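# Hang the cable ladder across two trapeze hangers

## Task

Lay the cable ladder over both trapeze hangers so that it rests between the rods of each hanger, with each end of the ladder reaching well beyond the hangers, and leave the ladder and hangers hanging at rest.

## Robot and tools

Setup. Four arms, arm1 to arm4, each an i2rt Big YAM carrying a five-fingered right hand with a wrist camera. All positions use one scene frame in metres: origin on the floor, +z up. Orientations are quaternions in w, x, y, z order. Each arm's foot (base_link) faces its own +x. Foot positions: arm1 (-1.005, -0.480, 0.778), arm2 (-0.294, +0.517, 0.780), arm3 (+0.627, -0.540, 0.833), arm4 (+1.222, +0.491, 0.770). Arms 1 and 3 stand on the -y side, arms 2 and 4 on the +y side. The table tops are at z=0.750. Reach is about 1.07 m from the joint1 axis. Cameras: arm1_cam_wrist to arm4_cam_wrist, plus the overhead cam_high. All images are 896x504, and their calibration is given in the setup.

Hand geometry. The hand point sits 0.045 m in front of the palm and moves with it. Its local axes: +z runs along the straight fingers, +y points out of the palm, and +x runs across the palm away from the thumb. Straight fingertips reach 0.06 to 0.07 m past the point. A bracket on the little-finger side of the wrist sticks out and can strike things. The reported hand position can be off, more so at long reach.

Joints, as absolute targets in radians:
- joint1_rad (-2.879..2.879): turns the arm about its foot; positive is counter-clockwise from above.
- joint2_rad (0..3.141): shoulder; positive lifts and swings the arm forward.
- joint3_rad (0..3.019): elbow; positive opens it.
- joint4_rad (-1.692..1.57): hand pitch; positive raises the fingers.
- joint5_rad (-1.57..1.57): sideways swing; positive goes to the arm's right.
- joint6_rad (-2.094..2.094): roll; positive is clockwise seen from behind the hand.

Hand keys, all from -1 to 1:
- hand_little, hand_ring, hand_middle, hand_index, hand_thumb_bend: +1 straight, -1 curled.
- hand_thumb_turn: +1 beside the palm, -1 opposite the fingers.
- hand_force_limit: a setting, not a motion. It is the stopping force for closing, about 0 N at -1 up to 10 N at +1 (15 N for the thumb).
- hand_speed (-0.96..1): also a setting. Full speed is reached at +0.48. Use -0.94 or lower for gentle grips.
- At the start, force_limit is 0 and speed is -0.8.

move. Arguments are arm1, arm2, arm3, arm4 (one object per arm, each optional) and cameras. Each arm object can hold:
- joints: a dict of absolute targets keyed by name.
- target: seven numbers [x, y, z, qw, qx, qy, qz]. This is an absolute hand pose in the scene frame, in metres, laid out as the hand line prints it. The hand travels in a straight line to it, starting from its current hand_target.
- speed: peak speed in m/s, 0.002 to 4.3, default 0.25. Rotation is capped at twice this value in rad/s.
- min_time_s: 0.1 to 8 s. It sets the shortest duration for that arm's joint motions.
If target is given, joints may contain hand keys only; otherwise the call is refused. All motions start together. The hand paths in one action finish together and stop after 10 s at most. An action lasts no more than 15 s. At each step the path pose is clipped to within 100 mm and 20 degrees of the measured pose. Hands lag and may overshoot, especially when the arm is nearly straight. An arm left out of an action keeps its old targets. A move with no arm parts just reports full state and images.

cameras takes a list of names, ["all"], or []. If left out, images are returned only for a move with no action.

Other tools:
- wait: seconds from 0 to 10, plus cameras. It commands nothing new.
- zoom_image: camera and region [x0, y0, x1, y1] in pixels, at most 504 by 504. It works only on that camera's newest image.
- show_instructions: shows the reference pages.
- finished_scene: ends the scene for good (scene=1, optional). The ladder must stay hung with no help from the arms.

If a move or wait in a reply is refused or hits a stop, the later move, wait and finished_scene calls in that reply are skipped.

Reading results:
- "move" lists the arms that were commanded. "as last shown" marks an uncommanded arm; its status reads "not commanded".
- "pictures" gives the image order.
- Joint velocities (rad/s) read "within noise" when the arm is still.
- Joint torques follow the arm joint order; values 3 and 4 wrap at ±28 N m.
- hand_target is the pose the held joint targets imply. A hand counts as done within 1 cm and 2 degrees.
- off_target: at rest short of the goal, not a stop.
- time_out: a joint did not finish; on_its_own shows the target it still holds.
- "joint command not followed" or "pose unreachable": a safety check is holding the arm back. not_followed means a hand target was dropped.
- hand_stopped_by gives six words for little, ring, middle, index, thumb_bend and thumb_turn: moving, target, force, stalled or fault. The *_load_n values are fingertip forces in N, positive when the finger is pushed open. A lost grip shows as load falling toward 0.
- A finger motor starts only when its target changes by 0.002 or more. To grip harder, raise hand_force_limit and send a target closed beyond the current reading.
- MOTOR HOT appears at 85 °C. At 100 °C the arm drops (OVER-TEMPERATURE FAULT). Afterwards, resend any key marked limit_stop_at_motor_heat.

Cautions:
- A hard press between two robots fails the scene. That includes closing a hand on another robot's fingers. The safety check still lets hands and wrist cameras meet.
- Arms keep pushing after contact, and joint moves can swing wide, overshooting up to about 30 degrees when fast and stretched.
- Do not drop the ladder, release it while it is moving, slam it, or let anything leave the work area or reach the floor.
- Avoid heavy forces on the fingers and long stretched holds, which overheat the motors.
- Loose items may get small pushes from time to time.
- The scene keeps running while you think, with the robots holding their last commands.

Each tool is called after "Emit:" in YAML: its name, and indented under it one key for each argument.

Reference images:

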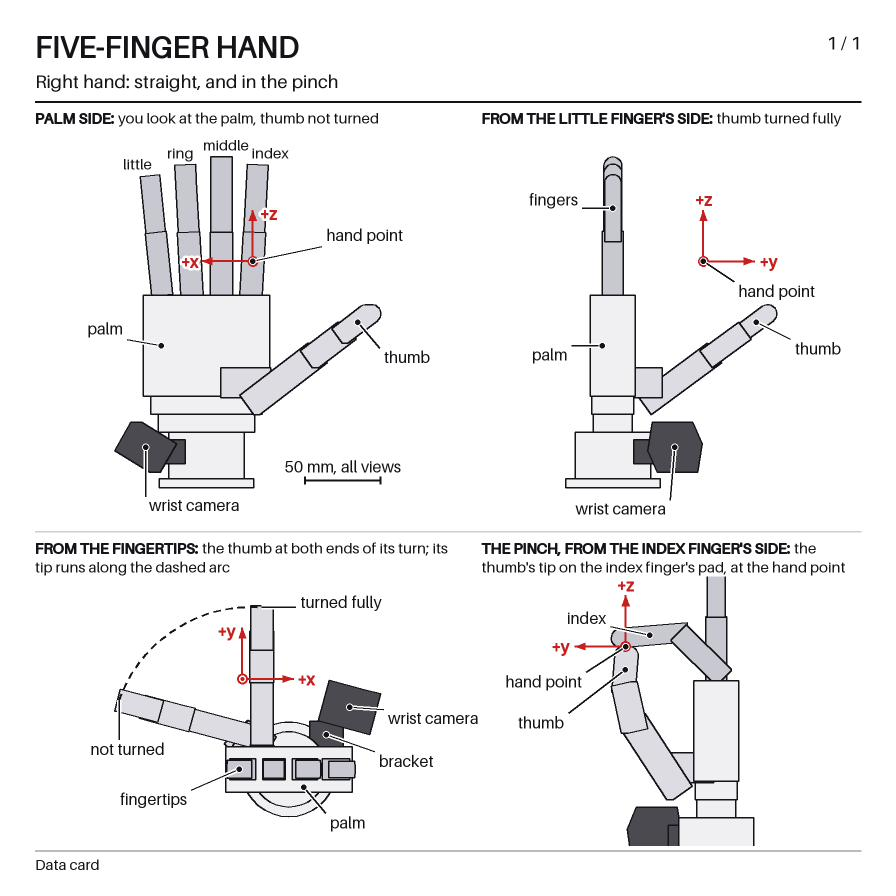

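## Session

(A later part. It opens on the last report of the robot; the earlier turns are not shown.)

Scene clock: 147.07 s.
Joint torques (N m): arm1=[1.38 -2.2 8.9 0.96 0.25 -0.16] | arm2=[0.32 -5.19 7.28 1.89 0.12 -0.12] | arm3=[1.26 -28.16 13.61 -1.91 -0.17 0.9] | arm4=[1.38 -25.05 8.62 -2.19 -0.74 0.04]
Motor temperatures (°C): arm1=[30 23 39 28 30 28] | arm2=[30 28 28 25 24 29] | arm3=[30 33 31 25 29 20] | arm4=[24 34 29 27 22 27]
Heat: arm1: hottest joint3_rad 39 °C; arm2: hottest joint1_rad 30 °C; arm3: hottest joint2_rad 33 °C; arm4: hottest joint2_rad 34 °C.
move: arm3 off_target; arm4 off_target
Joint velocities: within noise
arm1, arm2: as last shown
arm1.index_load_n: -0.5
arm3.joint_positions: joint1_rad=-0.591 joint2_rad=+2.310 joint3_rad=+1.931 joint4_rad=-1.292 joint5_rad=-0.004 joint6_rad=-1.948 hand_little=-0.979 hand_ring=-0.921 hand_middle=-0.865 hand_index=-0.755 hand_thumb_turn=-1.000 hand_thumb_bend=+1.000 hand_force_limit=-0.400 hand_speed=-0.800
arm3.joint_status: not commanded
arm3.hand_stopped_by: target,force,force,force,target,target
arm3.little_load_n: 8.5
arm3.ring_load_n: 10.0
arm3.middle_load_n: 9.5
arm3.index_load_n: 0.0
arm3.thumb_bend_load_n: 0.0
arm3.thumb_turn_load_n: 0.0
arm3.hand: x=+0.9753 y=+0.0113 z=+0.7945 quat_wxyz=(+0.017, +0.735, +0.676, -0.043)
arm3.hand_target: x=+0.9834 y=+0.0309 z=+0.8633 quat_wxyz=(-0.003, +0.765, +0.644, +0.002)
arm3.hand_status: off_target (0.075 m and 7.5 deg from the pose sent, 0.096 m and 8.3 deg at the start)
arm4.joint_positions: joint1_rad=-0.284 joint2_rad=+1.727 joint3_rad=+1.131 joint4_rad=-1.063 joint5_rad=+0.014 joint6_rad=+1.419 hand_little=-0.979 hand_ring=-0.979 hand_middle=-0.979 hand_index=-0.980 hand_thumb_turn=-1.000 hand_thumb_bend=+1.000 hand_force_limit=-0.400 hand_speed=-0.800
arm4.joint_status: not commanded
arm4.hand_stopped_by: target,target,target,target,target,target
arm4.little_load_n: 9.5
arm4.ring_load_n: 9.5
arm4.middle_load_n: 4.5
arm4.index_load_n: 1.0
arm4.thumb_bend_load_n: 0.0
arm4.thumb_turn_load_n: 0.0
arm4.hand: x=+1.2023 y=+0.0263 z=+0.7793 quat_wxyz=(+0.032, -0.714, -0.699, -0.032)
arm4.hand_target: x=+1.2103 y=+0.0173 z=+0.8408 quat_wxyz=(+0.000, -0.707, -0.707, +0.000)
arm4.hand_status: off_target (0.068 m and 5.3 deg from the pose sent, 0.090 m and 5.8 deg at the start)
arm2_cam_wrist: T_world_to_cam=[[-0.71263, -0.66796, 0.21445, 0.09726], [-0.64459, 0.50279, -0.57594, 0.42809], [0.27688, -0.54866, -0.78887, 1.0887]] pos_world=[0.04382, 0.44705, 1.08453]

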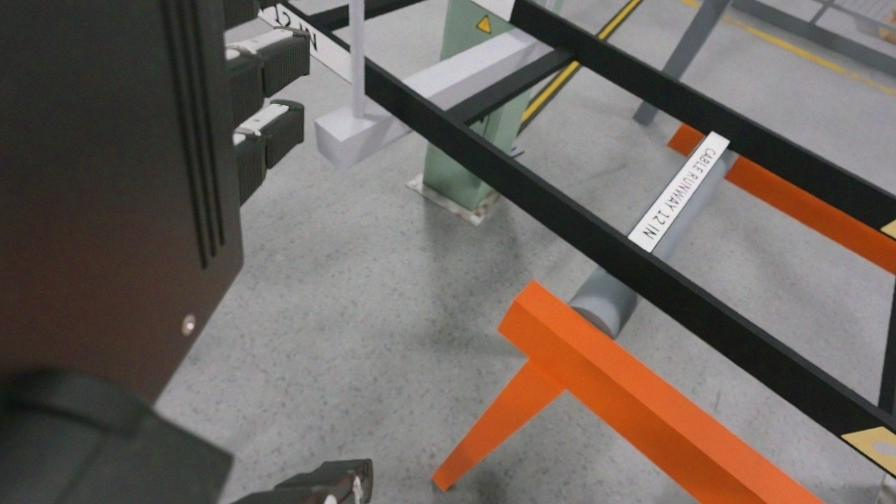

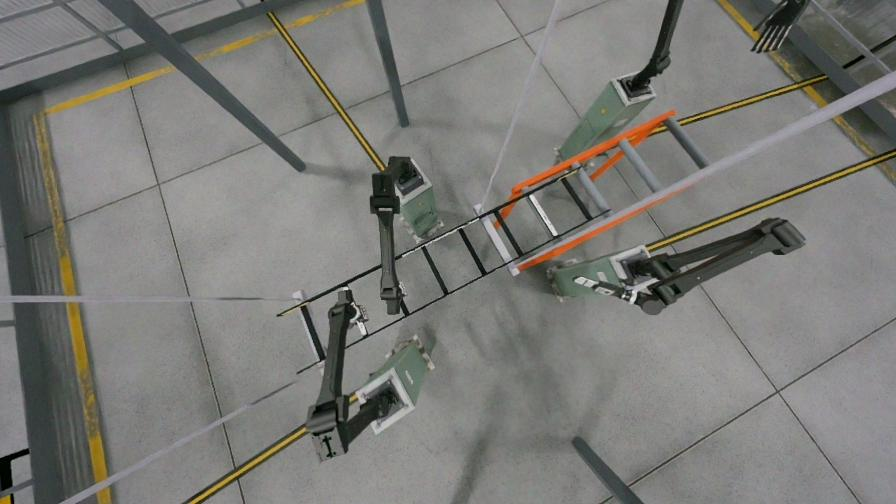

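Emit:
move:
  arm3: {"target": [0.977, 0.025, 0.80, 0, 0.750, 0.661, 0], "speed": 0.04}
  arm4: {"target": [1.204, 0.022, 0.783, 0, 0.7071, 0.7071, 0], "speed": 0.04}
  cameras: ["arm2_cam_wrist", "cam_high"]

Emit:
move:
  arm3: {"target": [0.977, 0.02, 0.768, 0, 0.745, 0.667, 0], "speed": 0.04}
  arm4: {"target": [1.204, 0.024, 0.750, 0, 0.7071, 0.7071, 0], "speed": 0.04}
  cameras: ["arm2_cam_wrist", "cam_high"]

Scene clock: 149.87 s.
Joint torques (N m): arm1=[0.5 -2.32 8.87 1.06 0.31 -0.19] | arm2=[0.38 -4.95 7.25 1.77 0.19 -0.18] | arm3=[1.79 -25.35 7.75 0.23 0.02 0.55] | arm4=[0.44 -18.02 6.72 -0.02 -0.75 -0.01]
Motor temperatures (°C): arm1=[30 23 39 28 30 28] | arm2=[30 28 28 25 24 29] | arm3=[30 33 31 24 29 20] | arm4=[24 34 29 27 22 27]
Heat: arm1: hottest joint3_rad 39 °C; arm2: hottest joint1_rad 30 °C; arm3: hottest joint2_rad 33 °C; arm4: hottest joint2_rad 34 °C.
move: arm3 off_target; arm4 off_target
Joint velocities: within noise
arm1, arm2: as last shown
arm1.index_load_n: 0.0
arm3.joint_positions: joint1_rad=-0.591 joint2_rad=+2.309 joint3_rad=+1.888 joint4_rad=-1.201 joint5_rad=-0.007 joint6_rad=-1.950 hand_little=-0.979 hand_ring=-0.921 hand_middle=-0.865 hand_index=-0.755 hand_thumb_turn=-1.000 hand_thumb_bend=+1.000 hand_force_limit=-0.400 hand_speed=-0.800
arm3.joint_status: not commanded
arm3.hand_stopped_by: target,force,force,force,target,target
arm3.little_load_n: 7.5
arm3.ring_load_n: 6.5
arm3.middle_load_n: 3.5
arm3.index_load_n: 0.0
arm3.thumb_bend_load_n: 0.0
arm3.thumb_turn_load_n: 0.0
arm3.hand: x=+0.9778 y=+0.0174 z=+0.7784 quat_wxyz=(+0.007, +0.735, +0.678, -0.021)
arm3.hand_target: x=+0.9768 y=+0.0249 z=+0.7997 quat_wxyz=(-0.001, +0.750, +0.661, -0.001)
arm3.hand_status: off_target (0.023 m and 3.6 deg from the pose sent, 0.015 m and 5.9 deg at the start)
arm4.joint_positions: joint1_rad=-0.288 joint2_rad=+1.719 joint3_rad=+1.070 joint4_rad=-0.969 joint5_rad=+0.015 joint6_rad=+1.408 hand_little=-0.979 hand_ring=-0.979 hand_middle=-0.979 hand_index=-0.980 hand_thumb_turn=-1.000 hand_thumb_bend=+1.000 hand_force_limit=-0.400 hand_speed=-0.800
arm4.joint_status: not commanded
arm4.hand_stopped_by: target,target,target,target,target,target
arm4.little_load_n: 7.5
arm4.ring_load_n: 9.0
arm4.middle_load_n: 5.0
arm4.index_load_n: 2.5
arm4.thumb_bend_load_n: 0.0
arm4.thumb_turn_load_n: 0.0
arm4.hand: x=+1.2013 y=+0.0304 z=+0.7641 quat_wxyz=(+0.020, -0.712, -0.702, -0.015)
arm4.hand_target: x=+1.2039 y=+0.0223 z=+0.7827 quat_wxyz=(+0.000, -0.707, -0.707, +0.000)
arm4.hand_status: off_target (0.021 m and 2.9 deg from the pose sent, 0.006 m and 5.3 deg at the start)
arm2_cam_wrist: T_world_to_cam=[[-0.71263, -0.66796, 0.21445, 0.09726], [-0.64459, 0.50279, -0.57594, 0.42809], [0.27688, -0.54866, -0.78887, 1.0887]] pos_world=[0.04382, 0.44705, 1.08453]

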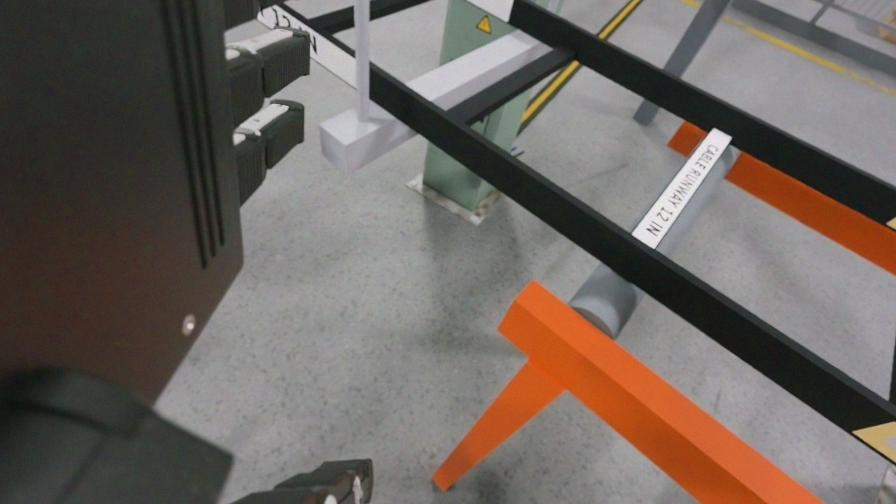

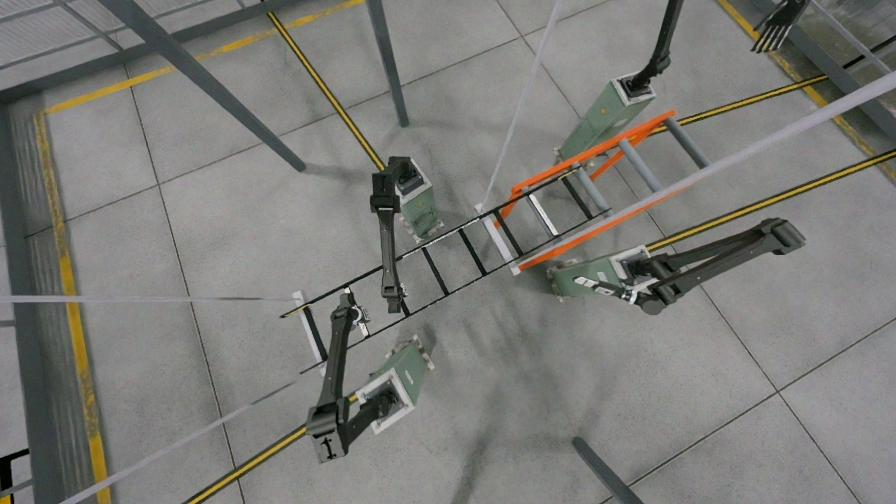

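Scene clock: 151.20 s.
Joint torques (N m): arm1=[0.56 -2.2 8.99 0.98 0.24 -0.19] | arm2=[0.44 -4.84 7.46 1.8 0.17 -0.11] | arm3=[1.44 -22.59 6.95 0.51 0.08 0.25] | arm4=[0.44 -13.74 5.22 0.25 -0.32 0.03]
Motor temperatures (°C): arm1=[30 23 39 28 30 28] | arm2=[30 28 28 25 24 29] | arm3=[30 33 31 24 28 20] | arm4=[24 34 29 27 22 27]
Heat: arm1: hottest joint3_rad 39 °C; arm2: hottest joint1_rad 30 °C; arm3: hottest joint2_rad 33 °C; arm4: hottest joint2_rad 34 °C.
move: arm3 done; arm4 off_target
Joint velocities: within noise
arm1, arm2: as last shown
arm1.thumb_turn_load_n: 0.5
arm3.joint_positions: joint1_rad=-0.589 joint2_rad=+2.302 joint3_rad=+1.850 joint4_rad=-1.133 joint5_rad=-0.007 joint6_rad=-1.935 hand_little=-0.980 hand_ring=-0.922 hand_middle=-0.866 hand_index=-0.755 hand_thumb_turn=-1.000 hand_thumb_bend=+1.000 hand_force_limit=-0.400 hand_speed=-0.800
arm3.joint_status: not commanded
arm3.hand_stopped_by: target,force,force,force,target,target
arm3.little_load_n: 0.0
arm3.ring_load_n: 0.0
arm3.middle_load_n: 0.0
arm3.index_load_n: 0.0
arm3.thumb_bend_load_n: 0.0
arm3.thumb_turn_load_n: 0.0
arm3.hand: x=+0.9775 y=+0.0203 z=+0.7693 quat_wxyz=(+0.000, +0.740, +0.673, -0.004)
arm3.hand_target: x=+0.9769 y=+0.0200 z=+0.7680 quat_wxyz=(+0.000, +0.745, +0.667, +0.000)
arm3.hand_status: done (0.001 m and 1.0 deg from the pose sent, 0.011 m and 3.1 deg at the start)
arm4.joint_positions: joint1_rad=-0.289 joint2_rad=+1.719 joint3_rad=+1.054 joint4_rad=-0.886 joint5_rad=+0.004 joint6_rad=+1.405 hand_little=-0.980 hand_ring=-0.980 hand_middle=-0.980 hand_index=-0.980 hand_thumb_turn=-1.000 hand_thumb_bend=+1.000 hand_force_limit=-0.400 hand_speed=-0.800
arm4.joint_status: not commanded
arm4.hand_stopped_by: target,target,target,target,target,target
arm4.little_load_n: 0.0
arm4.ring_load_n: 0.0
arm4.middle_load_n: 0.0
arm4.index_load_n: 0.0
arm4.thumb_bend_load_n: 0.0
arm4.thumb_turn_load_n: 0.0
arm4.hand: x=+1.2009 y=+0.0163 z=+0.7610 quat_wxyz=(-0.004, -0.711, -0.703, +0.009)
arm4.hand_target: x=+1.2040 y=+0.0242 z=+0.7503 quat_wxyz=(+0.000, -0.707, -0.707, +0.000)
arm4.hand_status: off_target (0.014 m and 1.3 deg from the pose sent, 0.016 m and 2.9 deg at the start)
arm2_cam_wrist: T_world_to_cam=[[-0.71263, -0.66796, 0.21445, 0.09726], [-0.64459, 0.50279, -0.57594, 0.42809], [0.27688, -0.54866, -0.78887, 1.0887]] pos_world=[0.04382, 0.44705, 1.08453]

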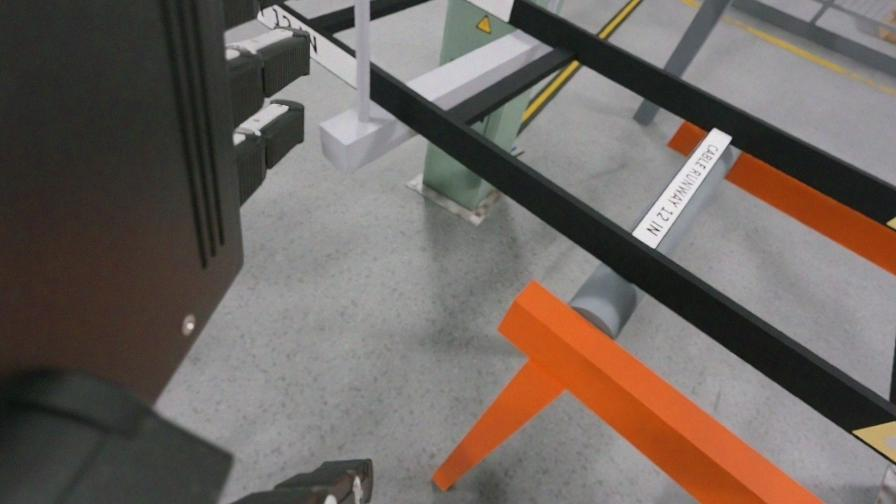

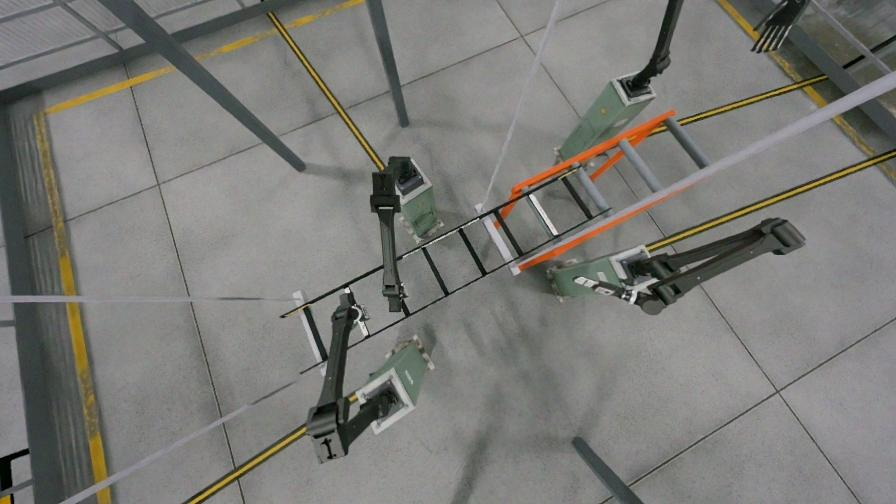

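Emit:
move:
  arm3: {"joints": {"hand_index": 1, "hand_middle": 1, "hand_ring": 1, "hand_little": 1, "hand_speed": -0.2}}
  arm4: {"joints": {"hand_index": 1, "hand_middle": 1, "hand_ring": 1, "hand_little": 1, "hand_speed": -0.2}}

Emit:
move:
  arm3: {"target": [0.965, 0.015, 0.93, 0, 0.745, 0.667, 0], "speed": 0.2}
  arm4: {"target": [1.19, 0.02, 0.93, 0, 0.7071, 0.7071, 0], "speed": 0.2}

Emit:
move:
  arm3: {"target": [0.50, 0.015, 0.925, 0, 0.766, 0.6428, 0], "speed": 0.25}

Emit:
move:
  arm4: {"target": [0.955, 0.02, 0.925, 0, 0.7071, 0.7071, 0], "speed": 0.25}
  cameras: ["arm3_cam_wrist", "arm4_cam_wrist", "arm2_cam_wrist", "cam_high"]

Scene clock: 154.07 s.
Joint torques (N m): arm1=[0.44 -2.2 9.03 1.01 0.26 -0.19] | arm2=[0.15 -4.07 7.24 1.76 0.15 -0.16] | arm3=[1.44 -22.53 6.94 0.47 0.06 0.24] | arm4=[0.56 -13.74 5.15 0.25 -0.27 0.03]
Motor temperatures (°C): arm1=[30 23 39 28 30 28] | arm2=[30 28 28 25 24 29] | arm3=[30 33 30 24 28 20] | arm4=[24 34 29 27 22 27]
Heat: arm1: hottest joint3_rad 39 °C; arm2: hottest joint1_rad 30 °C; arm3: hottest joint2_rad 33 °C; arm4: hottest joint2_rad 34 °C.
move: arm3 done; arm4 done
Joint velocities: within noise
arm1, arm2: as last shown
arm1.thumb_turn_load_n: 0.0
arm3.joint_positions: joint1_rad=-0.589 joint2_rad=+2.302 joint3_rad=+1.850 joint4_rad=-1.133 joint5_rad=-0.007 joint6_rad=-1.934 hand_little=+1.000 hand_ring=+1.000 hand_middle=+1.000 hand_index=+1.000 hand_thumb_turn=-1.000 hand_thumb_bend=+1.000 hand_force_limit=-0.400 hand_speed=-0.200
arm3.joint_status: all done
arm3.hand_stopped_by: target,target,target,target,target,target
arm3.little_load_n: 0.0
arm3.ring_load_n: 0.0
arm3.middle_load_n: 0.0
arm3.index_load_n: 0.0
arm3.thumb_bend_load_n: 0.0
arm3.thumb_turn_load_n: 0.0
arm3.hand: x=+0.9775 y=+0.0203 z=+0.7693 quat_wxyz=(+0.000, +0.740, +0.673, -0.004)
arm3.hand_target: x=+0.9769 y=+0.0200 z=+0.7680 quat_wxyz=(+0.000, +0.745, +0.667, +0.000)
arm3.hand_status: not commanded
arm4.joint_positions: joint1_rad=-0.289 joint2_rad=+1.719 joint3_rad=+1.054 joint4_rad=-0.886 joint5_rad=+0.004 joint6_rad=+1.404 hand_little=+1.000 hand_ring=+1.000 hand_middle=+1.000 hand_index=+1.000 hand_thumb_turn=-1.000 hand_thumb_bend=+1.000 hand_force_limit=-0.400 hand_speed=-0.200
arm4.joint_status: all done
arm4.hand_stopped_by: target,target,target,target,target,target
arm4.little_load_n: 0.0
arm4.ring_load_n: 0.0
arm4.middle_load_n: 0.0
arm4.index_load_n: 0.0
arm4.thumb_bend_load_n: 0.0
arm4.thumb_turn_load_n: 0.0
arm4.hand: x=+1.2009 y=+0.0164 z=+0.7610 quat_wxyz=(-0.004, -0.711, -0.703, +0.009)
arm4.hand_target: x=+1.2040 y=+0.0242 z=+0.7503 quat_wxyz=(+0.000, -0.707, -0.707, +0.000)
arm4.hand_status: not commanded
pictures: none

Scene clock: 155.73 s.
Joint torques (N m): arm1=[0.67 -2.14 8.88 0.95 0.29 -0.18] | arm2=[-0.21 -5.19 7.38 1.91 0.15 -0.11] | arm3=[2.26 -20.42 10.96 -0.4 0.05 0.2] | arm4=[-0.62 -13.8 10.51 -0.43 -0.28 0.03]
Motor temperatures (°C): arm1=[30 23 39 28 30 28] | arm2=[30 28 28 25 24 29] | arm3=[30 33 30 24 28 20] | arm4=[24 34 29 27 22 27]
Heat: arm1: hottest joint3_rad 39 °C; arm2: hottest joint1_rad 30 °C; arm3: hottest joint2_rad 33 °C; arm4: hottest joint2_rad 34 °C.
move: arm3 off_target; arm4 off_target
Joint velocities: within noise
arm1, arm2: as last shown
arm3.joint_positions: joint1_rad=-0.586 joint2_rad=+2.119 joint3_rad=+1.950 joint4_rad=-1.423 joint5_rad=-0.007 joint6_rad=-1.918 hand_little=+1.000 hand_ring=+1.000 hand_middle=+1.000 hand_index=+1.000 hand_thumb_turn=-1.000 hand_thumb_bend=+1.000 hand_force_limit=-0.400 hand_speed=-0.200
arm3.joint_status: not commanded
arm3.hand_stopped_by: target,target,target,target,target,target
arm3.little_load_n: 0.0
arm3.ring_load_n: 0.0
arm3.middle_load_n: 0.0
arm3.index_load_n: 0.0
arm3.thumb_bend_load_n: 0.0
arm3.thumb_turn_load_n: 0.0
arm3.hand: x=+0.9668 y=+0.0043 z=+0.9232 quat_wxyz=(+0.002, +0.744, +0.668, -0.007)
arm3.hand_target: x=+0.9647 y=+0.0147 z=+0.9300 quat_wxyz=(+0.000, +0.745, +0.667, +0.000)
arm3.hand_status: off_target (0.013 m and 0.9 deg from the pose sent, 0.161 m and 1.0 deg at the start)
arm4.joint_positions: joint1_rad=-0.306 joint2_rad=+1.534 joint3_rad=+1.279 joint4_rad=-1.343 joint5_rad=+0.004 joint6_rad=+1.376 hand_little=+1.000 hand_ring=+1.000 hand_middle=+1.000 hand_index=+1.000 hand_thumb_turn=-1.000 hand_thumb_bend=+1.000 hand_force_limit=-0.400 hand_speed=-0.200
arm4.joint_status: not commanded
arm4.hand_stopped_by: target,target,target,target,target,target
arm4.little_load_n: 0.0
arm4.ring_load_n: 0.0
arm4.middle_load_n: 0.0
arm4.index_load_n: 0.0
arm4.thumb_bend_load_n: 0.0
arm4.thumb_turn_load_n: 0.0
arm4.hand: x=+1.1961 y=+0.0309 z=+0.9158 quat_wxyz=(+0.009, -0.707, -0.707, -0.010)
arm4.hand_target: x=+1.1901 y=+0.0204 z=+0.9300 quat_wxyz=(+0.000, -0.707, -0.707, +0.000)
arm4.hand_status: off_target (0.019 m and 1.6 deg from the pose sent, 0.169 m and 1.3 deg at the start)
pictures: none

Scene clock: 158.47 s.
Joint torques (N m): arm1=[0.44 -1.85 8.88 1.02 0.25 -0.19] | arm2=[0.38 -4.42 7.38 1.96 0.16 -0.12] | arm3=[0.62 -17.38 11.34 -0.42 -0.03 0.14] | arm4=[-0.67 -13.74 10.52 -0.5 -0.27 0.03]
Motor temperatures (°C): arm1=[30 23 39 27 30 28] | arm2=[30 28 28 25 24 29] | arm3=[30 33 31 24 28 20] | arm4=[24 34 29 27 22 27]
Heat: arm1: hottest joint3_rad 39 °C; arm2: hottest joint1_rad 30 °C; arm3: hottest joint2_rad 33 °C; arm4: hottest joint2_rad 34 °C.
move: arm3 off_target
Joint velocities: within noise
arm1, arm2, arm4: as last shown
arm1.thumb_bend_load_n: -0.5
arm3.joint_positions: joint1_rad=+0.169 joint2_rad=+2.003 joint3_rad=+1.769 joint4_rad=-1.347 joint5_rad=-0.007 joint6_rad=-1.118 hand_little=+1.000 hand_ring=+1.000 hand_middle=+1.000 hand_index=+1.000 hand_thumb_turn=-1.000 hand_thumb_bend=+1.000 hand_force_limit=-0.400 hand_speed=-0.200
arm3.joint_status: not commanded
arm3.hand_stopped_by: target,target,target,target,target,target
arm3.little_load_n: 0.0
arm3.ring_load_n: 0.0
arm3.middle_load_n: 0.0
arm3.index_load_n: 0.0
arm3.thumb_bend_load_n: 0.0
arm3.thumb_turn_load_n: 0.0
arm3.hand: x=+0.5000 y=+0.0031 z=+0.9239 quat_wxyz=(+0.004, +0.759, +0.651, -0.001)
arm3.hand_target: x=+0.5002 y=+0.0147 z=+0.9250 quat_wxyz=(-0.001, +0.766, +0.643, +0.000)
arm3.hand_status: off_target (0.012 m and 1.3 deg from the pose sent, 0.467 m and 3.9 deg at the start)
pictures: none

Scene clock: 160.30 s.
Joint torques (N m): arm1=[0.32 -2.02 8.88 0.94 0.26 -0.21] | arm2=[0.21 -5.07 7.32 1.72 0.17 -0.1] | arm3=[0.62 -17.38 11.34 -0.42 -0.03 0.2] | arm4=[0.79 -15.44 11.38 -0.43 -0.23 0.03]
Motor temperatures (°C): arm1=[30 23 39 27 30 28] | arm2=[30 28 28 25 24 29] | arm3=[29 33 31 24 28 20] | arm4=[24 34 29 27 22 27]
Heat: arm1: hottest joint3_rad 39 °C; arm2: hottest joint1_rad 30 °C; arm3: hottest joint2_rad 33 °C; arm4: hottest joint2_rad 34 °C.
move: arm4 off_target
Joint velocities: within noise
arm1.joint_positions: joint1_rad=+0.240 joint2_rad=+0.980 joint3_rad=+1.618 joint4_rad=-1.688 joint5_rad=+0.076 joint6_rad=-1.497 hand_little=+1.000 hand_ring=+1.000 hand_middle=+1.000 hand_index=+1.000 hand_thumb_turn=-1.000 hand_thumb_bend=+1.000 hand_force_limit=-0.500 hand_speed=+0.000
arm1.joint_status: not commanded
arm1.hand_stopped_by: target,target,target,target,target,target
arm1.little_load_n: 0.0
arm1.ring_load_n: 0.0
arm1.middle_load_n: 0.0
arm1.index_load_n: 0.0
arm1.thumb_bend_load_n: 0.0
arm1.thumb_turn_load_n: 0.0
arm1.hand: x=-0.9514 y=-0.2009 z=+1.2421 quat_wxyz=(-0.173, +0.689, +0.677, +0.194)
arm1.hand_target: x=-0.9500 y=-0.1997 z=+1.2491 quat_wxyz=(-0.172, +0.684, +0.681, +0.197)
arm1.hand_status: not commanded
arm2, arm3: as last shown
arm3.joint_positions: joint1_rad=+0.169 joint2_rad=+2.003 joint3_rad=+1.769 joint4_rad=-1.347 joint5_rad=-0.007 joint6_rad=-1.117 hand_little=+1.000 hand_ring=+1.000 hand_middle=+1.000 hand_index=+1.000 hand_thumb_turn=-1.000 hand_thumb_bend=+1.000 hand_force_limit=-0.400 hand_speed=-0.200
arm3.hand: x=+0.4999 y=+0.0030 z=+0.9239 quat_wxyz=(+0.004, +0.760, +0.650, -0.001)
arm3.hand_target: x=+0.5002 y=+0.0146 z=+0.9250 quat_wxyz=(-0.001, +0.766, +0.643, +0.000)
arm4.joint_positions: joint1_rad=-0.757 joint2_rad=+1.765 joint3_rad=+1.580 joint4_rad=-1.399 joint5_rad=+0.003 joint6_rad=+0.943 hand_little=+1.000 hand_ring=+1.000 hand_middle=+1.000 hand_index=+1.000 hand_thumb_turn=-1.000 hand_thumb_bend=+1.000 hand_force_limit=-0.400 hand_speed=-0.200
arm4.joint_status: not commanded
arm4.hand_stopped_by: target,target,target,target,target,target
arm4.little_load_n: 0.0
arm4.ring_load_n: 0.0
arm4.middle_load_n: 0.5
arm4.index_load_n: 0.0
arm4.thumb_bend_load_n: 0.0
arm4.thumb_turn_load_n: 0.0
arm4.hand: x=+0.9594 y=+0.0338 z=+0.9199 quat_wxyz=(+0.003, -0.713, -0.701, -0.006)
arm4.hand_target: x=+0.9553 y=+0.0204 z=+0.9248 quat_wxyz=(+0.000, -0.707, -0.707, +0.000)
arm4.hand_status: off_target (0.015 m and 1.3 deg from the pose sent, 0.241 m and 1.6 deg at the start)
pictures: arm2_cam_wrist, arm3_cam_wrist, arm4_cam_wrist, cam_high
arm2_cam_wrist: T_world_to_cam=[[-0.71263, -0.66796, 0.21445, 0.09726], [-0.64459, 0.50279, -0.57594, 0.42809], [0.27688, -0.54866, -0.78887, 1.0887]] pos_world=[0.04382, 0.44705, 1.08453]
arm3_cam_wrist: T_world_to_cam=[[0.99138, 0.13059, -0.01032, -0.48508], [0.12271, -0.89815, 0.42221, -0.4343], [0.04587, -0.41984, -0.90644, 0.93122]] pos_world=[0.49148, 0.06425, 1.02246]
arm4_cam_wrist: T_world_to_cam=[[0.96823, 0.24998, -0.00649, -0.93104], [0.23277, -0.89145, 0.38877, -0.53339], [0.0914, -0.37793, -0.92131, 0.88594]] pos_world=[0.94464, 0.09208, 1.01755]

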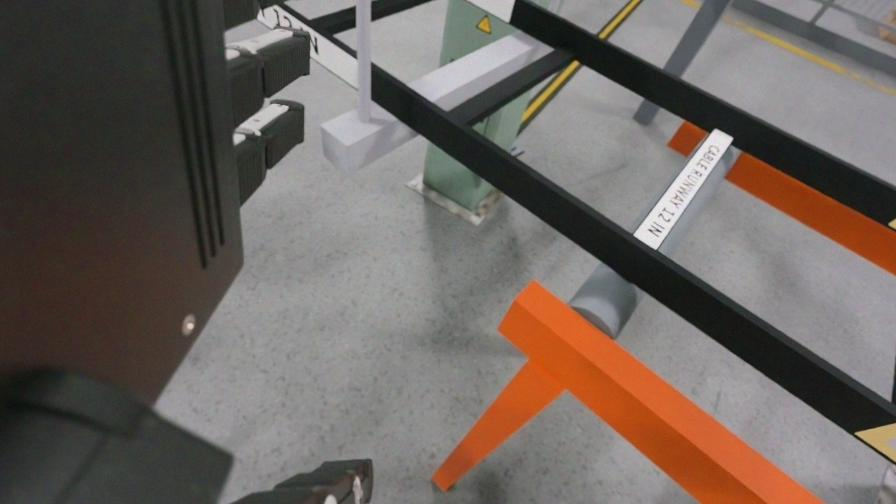

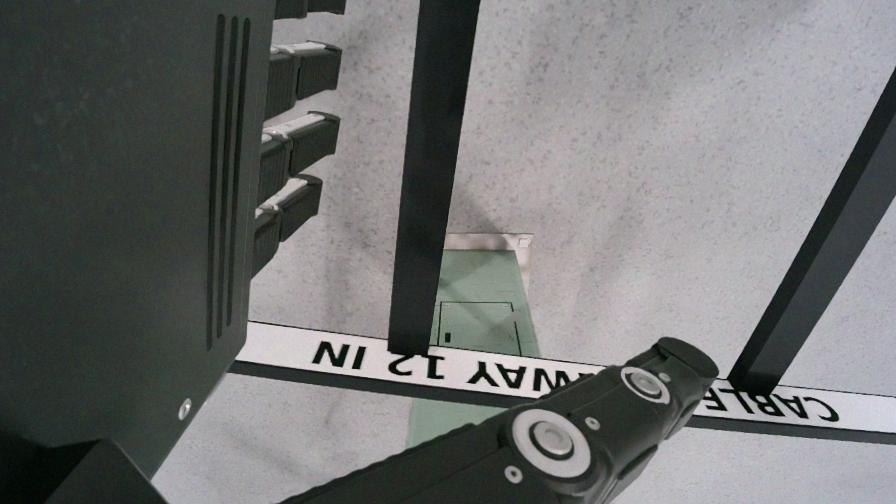

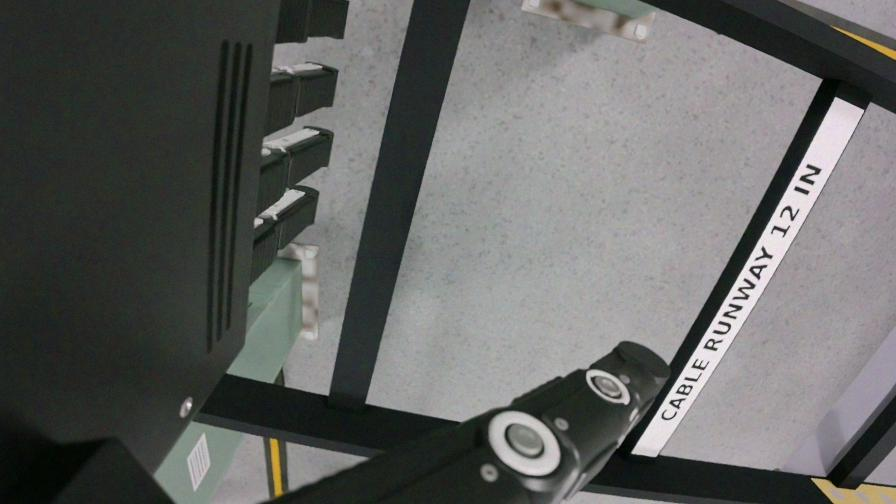

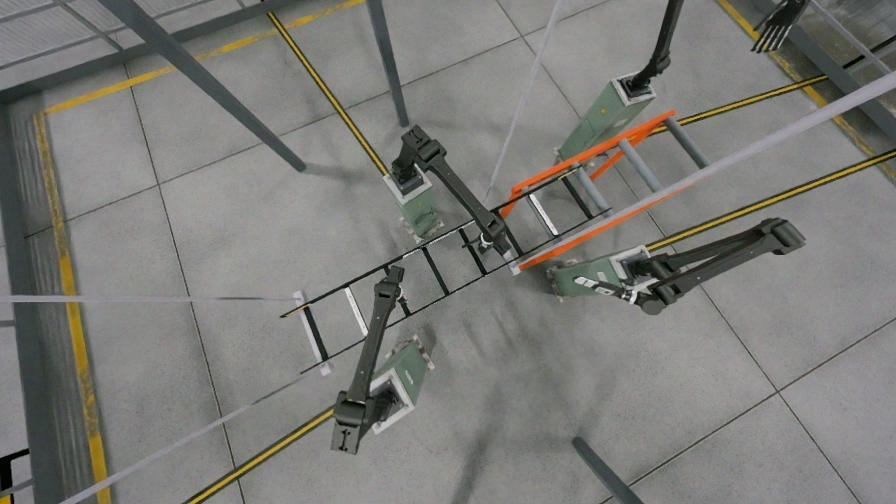

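Emit:
move:
  arm3: {"target": [0.503, 0.018, 0.76, 0, 0.766, 0.6428, 0], "speed": 0.15}
  arm4: {"target": [0.960, 0.014, 0.754, 0, 0.7071, 0.7071, 0], "speed": 0.15}
  cameras: ["arm3_cam_wrist", "arm4_cam_wrist"]

Emit:
move:
  arm3: {"joints": {"hand_index": -0.98, "hand_middle": -0.98, "hand_ring": -0.98, "hand_little": -0.98, "hand_force_limit": -0.4, "hand_speed": -0.75}}
  arm4: {"joints": {"hand_index": -0.98, "hand_middle": -0.98, "hand_ring": -0.98, "hand_little": -0.98, "hand_force_limit": -0.4, "hand_speed": -0.75}}
  cameras: ["arm3_cam_wrist", "arm4_cam_wrist"]

Scene clock: 162.83 s.
Joint torques (N m): arm1=[0.62 -1.96 8.85 0.98 0.26 -0.22] | arm2=[0.56 -5.25 7.25 1.87 0.2 -0.14] | arm3=[0.32 -18.73 6.79 0.32 -0.04 0.16] | arm4=[1.2 -17.14 6.32 0.23 -0.24 0.18]
Motor temperatures (°C): arm1=[30 23 39 27 30 28] | arm2=[30 28 28 25 24 29] | arm3=[29 33 31 24 28 20] | arm4=[24 34 29 27 22 27]
Heat: arm1: hottest joint3_rad 39 °C; arm2: hottest joint1_rad 30 °C; arm3: hottest joint2_rad 33 °C; arm4: hottest joint2_rad 34 °C.
move: arm3 off_target; arm4 off_target
Joint velocities: within noise
arm1: as last shown
arm2.joint_positions: joint1_rad=+1.792 joint2_rad=+1.055 joint3_rad=+0.672 joint4_rad=-0.159 joint5_rad=+0.899 joint6_rad=-1.116 hand_little=+1.000 hand_ring=+1.000 hand_middle=+1.000 hand_index=+1.000 hand_thumb_turn=+1.000 hand_thumb_bend=+1.000 hand_force_limit=+0.000 hand_speed=-0.800
arm2.joint_status: not commanded
arm2.hand_stopped_by: target,target,target,target,target,target
arm2.little_load_n: 0.0
arm2.ring_load_n: 0.0
arm2.middle_load_n: 0.0
arm2.index_load_n: 0.0
arm2.thumb_bend_load_n: 0.0
arm2.thumb_turn_load_n: 0.0
arm2.hand: x=+0.0827 y=+0.3817 z=+1.0037 quat_wxyz=(+0.242, +0.733, -0.343, +0.535)
arm2.hand_target: x=+0.0800 y=+0.3800 z=+1.0001 quat_wxyz=(+0.245, +0.735, -0.338, +0.534)
arm2.hand_status: not commanded
arm3.joint_positions: joint1_rad=+0.168 joint2_rad=+2.186 joint3_rad=+1.652 joint4_rad=-1.027 joint5_rad=-0.007 joint6_rad=-1.117 hand_little=+1.000 hand_ring=+1.000 hand_middle=+1.000 hand_index=+1.000 hand_thumb_turn=-1.000 hand_thumb_bend=+1.000 hand_force_limit=-0.400 hand_speed=-0.200
arm3.joint_status: not commanded
arm3.hand_stopped_by: target,target,target,target,target,target
arm3.little_load_n: 0.0
arm3.ring_load_n: 0.0
arm3.middle_load_n: 0.0
arm3.index_load_n: 0.0
arm3.thumb_bend_load_n: -0.5
arm3.thumb_turn_load_n: 0.0
arm3.hand: x=+0.4965 y=+0.0195 z=+0.7712 quat_wxyz=(-0.005, +0.760, +0.650, +0.003)
arm3.hand_target: x=+0.5029 y=+0.0177 z=+0.7600 quat_wxyz=(+0.000, +0.766, +0.643, +0.000)
arm3.hand_status: off_target (0.013 m and 1.3 deg from the pose sent, 0.165 m and 1.3 deg at the start)
arm4.joint_positions: joint1_rad=-0.746 joint2_rad=+1.934 joint3_rad=+1.402 joint4_rad=-1.019 joint5_rad=+0.003 joint6_rad=+0.943 hand_little=+1.000 hand_ring=+1.000 hand_middle=+1.000 hand_index=+1.000 hand_thumb_turn=-1.000 hand_thumb_bend=+1.000 hand_force_limit=-0.400 hand_speed=-0.200
arm4.joint_status: not commanded
arm4.hand_stopped_by: target,target,target,target,target,target
arm4.little_load_n: 0.0
arm4.ring_load_n: 0.0
arm4.middle_load_n: 0.0
arm4.index_load_n: 0.0
arm4.thumb_bend_load_n: 0.0
arm4.thumb_turn_load_n: 0.0
arm4.hand: x=+0.9519 y=+0.0142 z=+0.7677 quat_wxyz=(+0.000, -0.709, -0.705, +0.010)
arm4.hand_target: x=+0.9600 y=+0.0144 z=+0.7542 quat_wxyz=(+0.000, -0.707, -0.707, +0.000)
arm4.hand_status: off_target (0.016 m and 1.2 deg from the pose sent, 0.167 m and 1.3 deg at the start)
arm3_cam_wrist: T_world_to_cam=[[0.9914, 0.13017, -0.01362, -0.48288], [0.12454, -0.90623, 0.40402, -0.34131], [0.04025, -0.40224, -0.91465, 0.80865]] pos_world=[0.48869, 0.07882, 0.87095]
arm4_cam_wrist: T_world_to_cam=[[0.96502, 0.26014, -0.03271, -0.89682], [0.25052, -0.87804, 0.40778, -0.52174], [0.07736, -0.40171, -0.91249, 0.74603]] pos_world=[0.93844, 0.07488, 0.86417]

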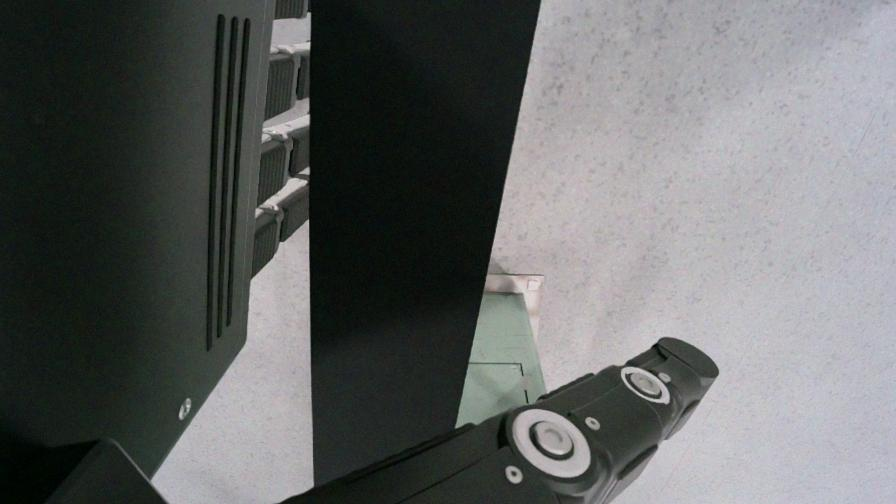

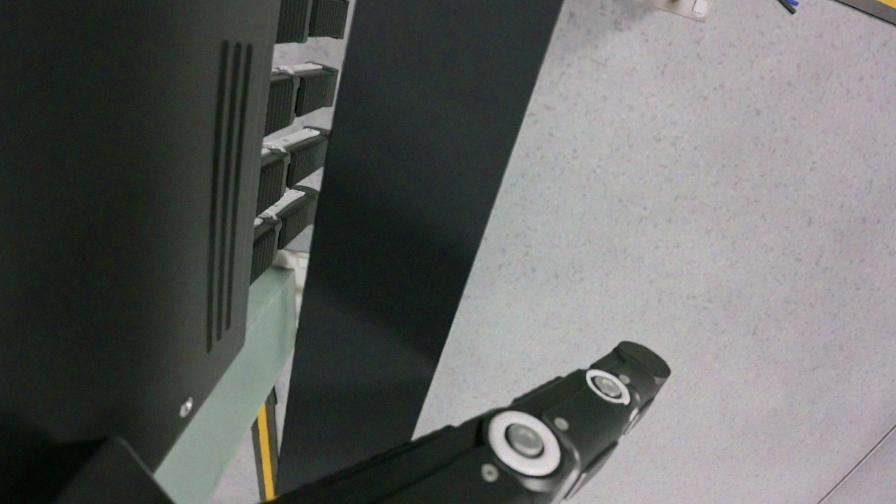

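Scene clock: 166.17 s.
Joint torques (N m): arm1=[0.85 -2.14 8.85 1.09 0.26 -0.19] | arm2=[0.21 -4.54 7.38 1.87 0.18 -0.15] | arm3=[0.97 -19.6 6.94 0.2 0.04 0.19] | arm4=[-0.09 -17.67 6.79 0.2 0 0.09]
Motor temperatures (°C): arm1=[30 23 39 27 29 28] | arm2=[30 28 28 25 24 29] | arm3=[29 33 31 24 28 20] | arm4=[24 34 29 27 22 27]
Heat: arm1: hottest joint3_rad 39 °C; arm2: hottest joint1_rad 30 °C; arm3: hottest joint2_rad 33 °C; arm4: hottest joint2_rad 34 °C.
move: arm3 off_target; arm4 done
Joint velocities: within noise
arm1, arm2: as last shown
arm3.joint_positions: joint1_rad=+0.160 joint2_rad=+2.191 joint3_rad=+1.650 joint4_rad=-1.023 joint5_rad=-0.008 joint6_rad=-1.120 hand_little=-0.980 hand_ring=-0.936 hand_middle=-0.868 hand_index=-0.706 hand_thumb_turn=-1.000 hand_thumb_bend=+1.000 hand_force_limit=-0.400 hand_speed=-0.750
arm3.joint_status: hand_ring off_target (ended at -0.936, target -0.980); hand_middle off_target (ended at -0.868, target -0.980); hand_index off_target (ended at -0.706, target -0.980); the others done
arm3.hand_stopped_by: target,force,force,force,target,target
arm3.little_load_n: 2.0
arm3.ring_load_n: 5.0
arm3.middle_load_n: 2.0
arm3.index_load_n: 0.0
arm3.thumb_bend_load_n: 0.0
arm3.thumb_turn_load_n: 0.0
arm3.hand: x=+0.5010 y=+0.0196 z=+0.7677 quat_wxyz=(-0.004, +0.761, +0.648, +0.001)
arm3.hand_target: x=+0.5030 y=+0.0178 z=+0.7601 quat_wxyz=(+0.000, +0.766, +0.643, +0.000)
arm3.hand_status: not commanded
arm4.joint_positions: joint1_rad=-0.732 joint2_rad=+1.940 joint3_rad=+1.394 joint4_rad=-1.019 joint5_rad=-0.003 joint6_rad=+0.951 hand_little=-0.980 hand_ring=-0.978 hand_middle=-0.980 hand_index=-0.980 hand_thumb_turn=-1.000 hand_thumb_bend=+1.000 hand_force_limit=-0.400 hand_speed=-0.750
arm4.joint_status: all done
arm4.hand_stopped_by: target,force,target,target,target,target
arm4.little_load_n: 2.0
arm4.ring_load_n: 2.0
arm4.middle_load_n: 0.5
arm4.index_load_n: 0.5
arm4.thumb_bend_load_n: 0.0
arm4.thumb_turn_load_n: 0.0
arm4.hand: x=+0.9621 y=+0.0129 z=+0.7624 quat_wxyz=(-0.002, -0.707, -0.707, +0.003)
arm4.hand_target: x=+0.9601 y=+0.0143 z=+0.7543 quat_wxyz=(+0.000, -0.707, -0.707, +0.000)
arm4.hand_status: not commanded
arm3_cam_wrist: T_world_to_cam=[[0.99198, 0.12562, -0.01414, -0.48723], [0.12043, -0.90518, 0.4076, -0.34111], [0.0384, -0.40603, -0.91305, 0.80511]] pos_world=[0.49348, 0.07933, 0.86725]
arm4_cam_wrist: T_world_to_cam=[[0.96374, 0.26625, -0.01762, -0.91686], [0.2504, -0.8796, 0.40447, -0.52057], [0.09219, -0.39422, -0.91438, 0.7269]] pos_world=[0.94695, 0.07278, 0.85906]

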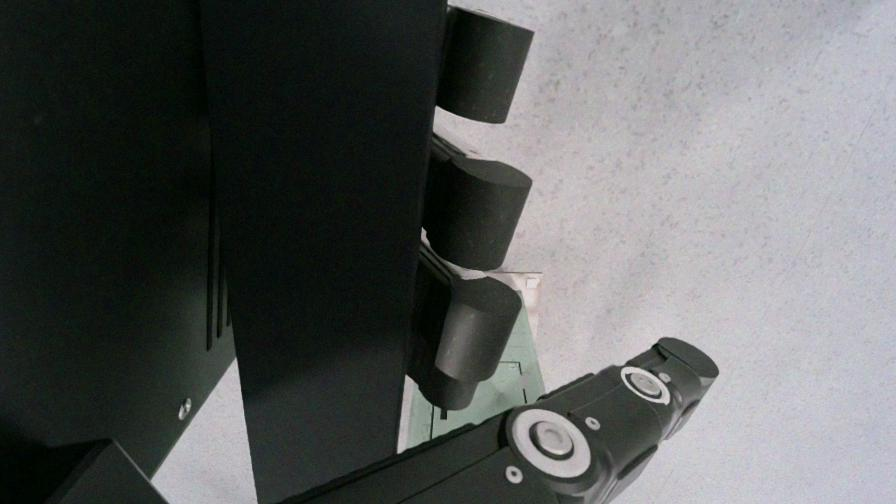

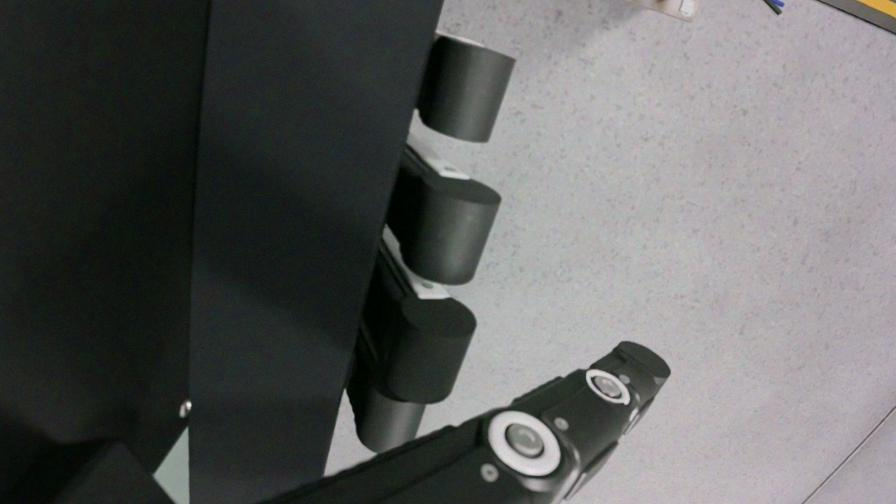

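Emit:
move:
  cameras: ["cam_high"]

Scene clock: 168.17 s.
Joint torques (N m): arm1=[0.62 -2.2 8.87 0.99 0.26 -0.17] | arm2=[0.32 -5.13 7.25 1.78 0.14 -0.14] | arm3=[1.03 -19.66 6.94 0.2 0.04 0.19] | arm4=[-0.09 -17.73 6.76 0.2 0.01 0.09]
Motor temperatures (°C): arm1=[30 23 39 27 29 28] | arm2=[30 28 28 25 24 29] | arm3=[29 33 30 24 28 20] | arm4=[23 34 29 27 22 27]
Heat: arm1: hottest joint3_rad 39 °C; arm2: hottest joint1_rad 30 °C; arm3: hottest joint2_rad 33 °C; arm4: hottest joint2_rad 34 °C.
Joint velocities: within noise
arm1.joint_positions: joint1_rad=+0.240 joint2_rad=+0.980 joint3_rad=+1.618 joint4_rad=-1.688 joint5_rad=+0.076 joint6_rad=-1.497 hand_little=+1.000 hand_ring=+1.000 hand_middle=+1.000 hand_index=+1.000 hand_thumb_turn=-1.000 hand_thumb_bend=+1.000 hand_force_limit=-0.500 hand_speed=+0.000
arm1.joint_status: not commanded
arm1.hand_stopped_by: target,target,target,target,target,target
arm1.little_load_n: 0.0
arm1.ring_load_n: 0.0
arm1.middle_load_n: 0.0
arm1.index_load_n: 0.0
arm1.thumb_bend_load_n: 0.0
arm1.thumb_turn_load_n: 0.0
arm1.hand: x=-0.9514 y=-0.2009 z=+1.2421 quat_wxyz=(-0.173, +0.689, +0.677, +0.194) (m; scene frame)
arm1.hand_target: x=-0.9500 y=-0.1997 z=+1.2491 quat_wxyz=(-0.172, +0.684, +0.681, +0.197) (m; scene frame)
arm1.hand_status: not commanded
arm2.joint_positions: joint1_rad=+1.792 joint2_rad=+1.055 joint3_rad=+0.672 joint4_rad=-0.159 joint5_rad=+0.899 joint6_rad=-1.116 hand_little=+1.000 hand_ring=+1.000 hand_middle=+1.000 hand_index=+1.000 hand_thumb_turn=+1.000 hand_thumb_bend=+1.000 hand_force_limit=+0.000 hand_speed=-0.800
arm2.joint_status: not commanded
arm2.hand_stopped_by: target,target,target,target,target,target
arm2.little_load_n: 0.0
arm2.ring_load_n: 0.0
arm2.middle_load_n: 0.0
arm2.index_load_n: 0.0
arm2.thumb_bend_load_n: 0.0
arm2.thumb_turn_load_n: 0.0
arm2.hand: x=+0.0827 y=+0.3817 z=+1.0037 quat_wxyz=(+0.242, +0.733, -0.343, +0.535) (m; scene frame)
arm2.hand_target: x=+0.0800 y=+0.3800 z=+1.0001 quat_wxyz=(+0.245, +0.735, -0.338, +0.534) (m; scene frame)
arm2.hand_status: not commanded
arm3.joint_positions: joint1_rad=+0.160 joint2_rad=+2.191 joint3_rad=+1.650 joint4_rad=-1.023 joint5_rad=-0.008 joint6_rad=-1.120 hand_little=-0.980 hand_ring=-0.936 hand_middle=-0.868 hand_index=-0.706 hand_thumb_turn=-1.000 hand_thumb_bend=+1.000 hand_force_limit=-0.400 hand_speed=-0.750
arm3.joint_status: hand_ring off_target (ended at -0.936, target -0.980); hand_middle off_target (ended at -0.868, target -0.980); hand_index off_target (ended at -0.706, target -0.980); the others done
arm3.hand_stopped_by: target,force,force,force,target,target
arm3.little_load_n: 2.0
arm3.ring_load_n: 5.5
arm3.middle_load_n: 2.0
arm3.index_load_n: 0.5
arm3.thumb_bend_load_n: 0.0
arm3.thumb_turn_load_n: 0.0
arm3.hand: x=+0.5010 y=+0.0196 z=+0.7677 quat_wxyz=(-0.004, +0.761, +0.648, +0.001) (m; scene frame)
arm3.hand_target: x=+0.5030 y=+0.0178 z=+0.7601 quat_wxyz=(+0.000, +0.766, +0.643, +0.000) (m; scene frame)
arm3.hand_status: not commanded
arm4.joint_positions: joint1_rad=-0.732 joint2_rad=+1.940 joint3_rad=+1.394 joint4_rad=-1.019 joint5_rad=-0.003 joint6_rad=+0.951 hand_little=-0.980 hand_ring=-0.978 hand_middle=-0.980 hand_index=-0.980 hand_thumb_turn=-1.000 hand_thumb_bend=+1.000 hand_force_limit=-0.400 hand_speed=-0.750
arm4.joint_status: all done
arm4.hand_stopped_by: target,force,target,target,target,target
arm4.little_load_n: 2.0
arm4.ring_load_n: 2.0
arm4.middle_load_n: 0.5
arm4.index_load_n: 0.0
arm4.thumb_bend_load_n: 0.0
arm4.thumb_turn_load_n: 0.0
arm4.hand: x=+0.9621 y=+0.0129 z=+0.7624 quat_wxyz=(-0.002, -0.707, -0.707, +0.003) (m; scene frame)
arm4.hand_target: x=+0.9601 y=+0.0143 z=+0.7543 quat_wxyz=(+0.000, -0.707, -0.707, +0.000) (m; scene frame)
arm4.hand_status: not commanded
pictures: cam_high

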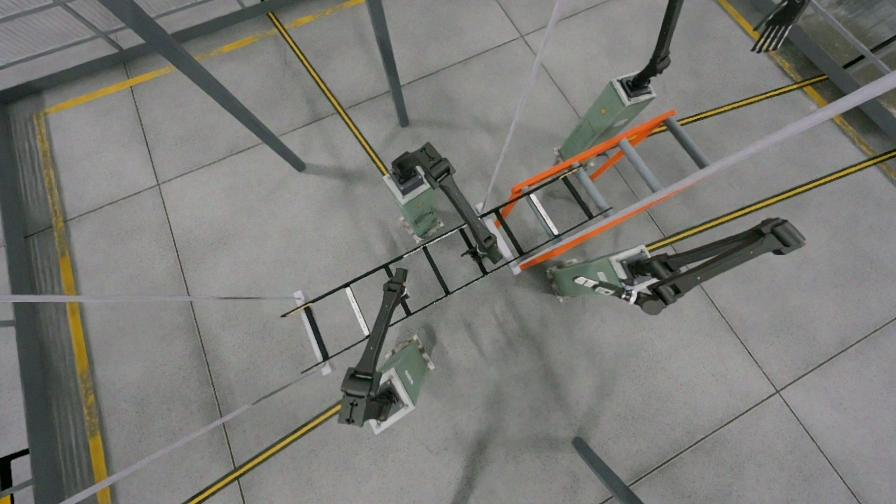

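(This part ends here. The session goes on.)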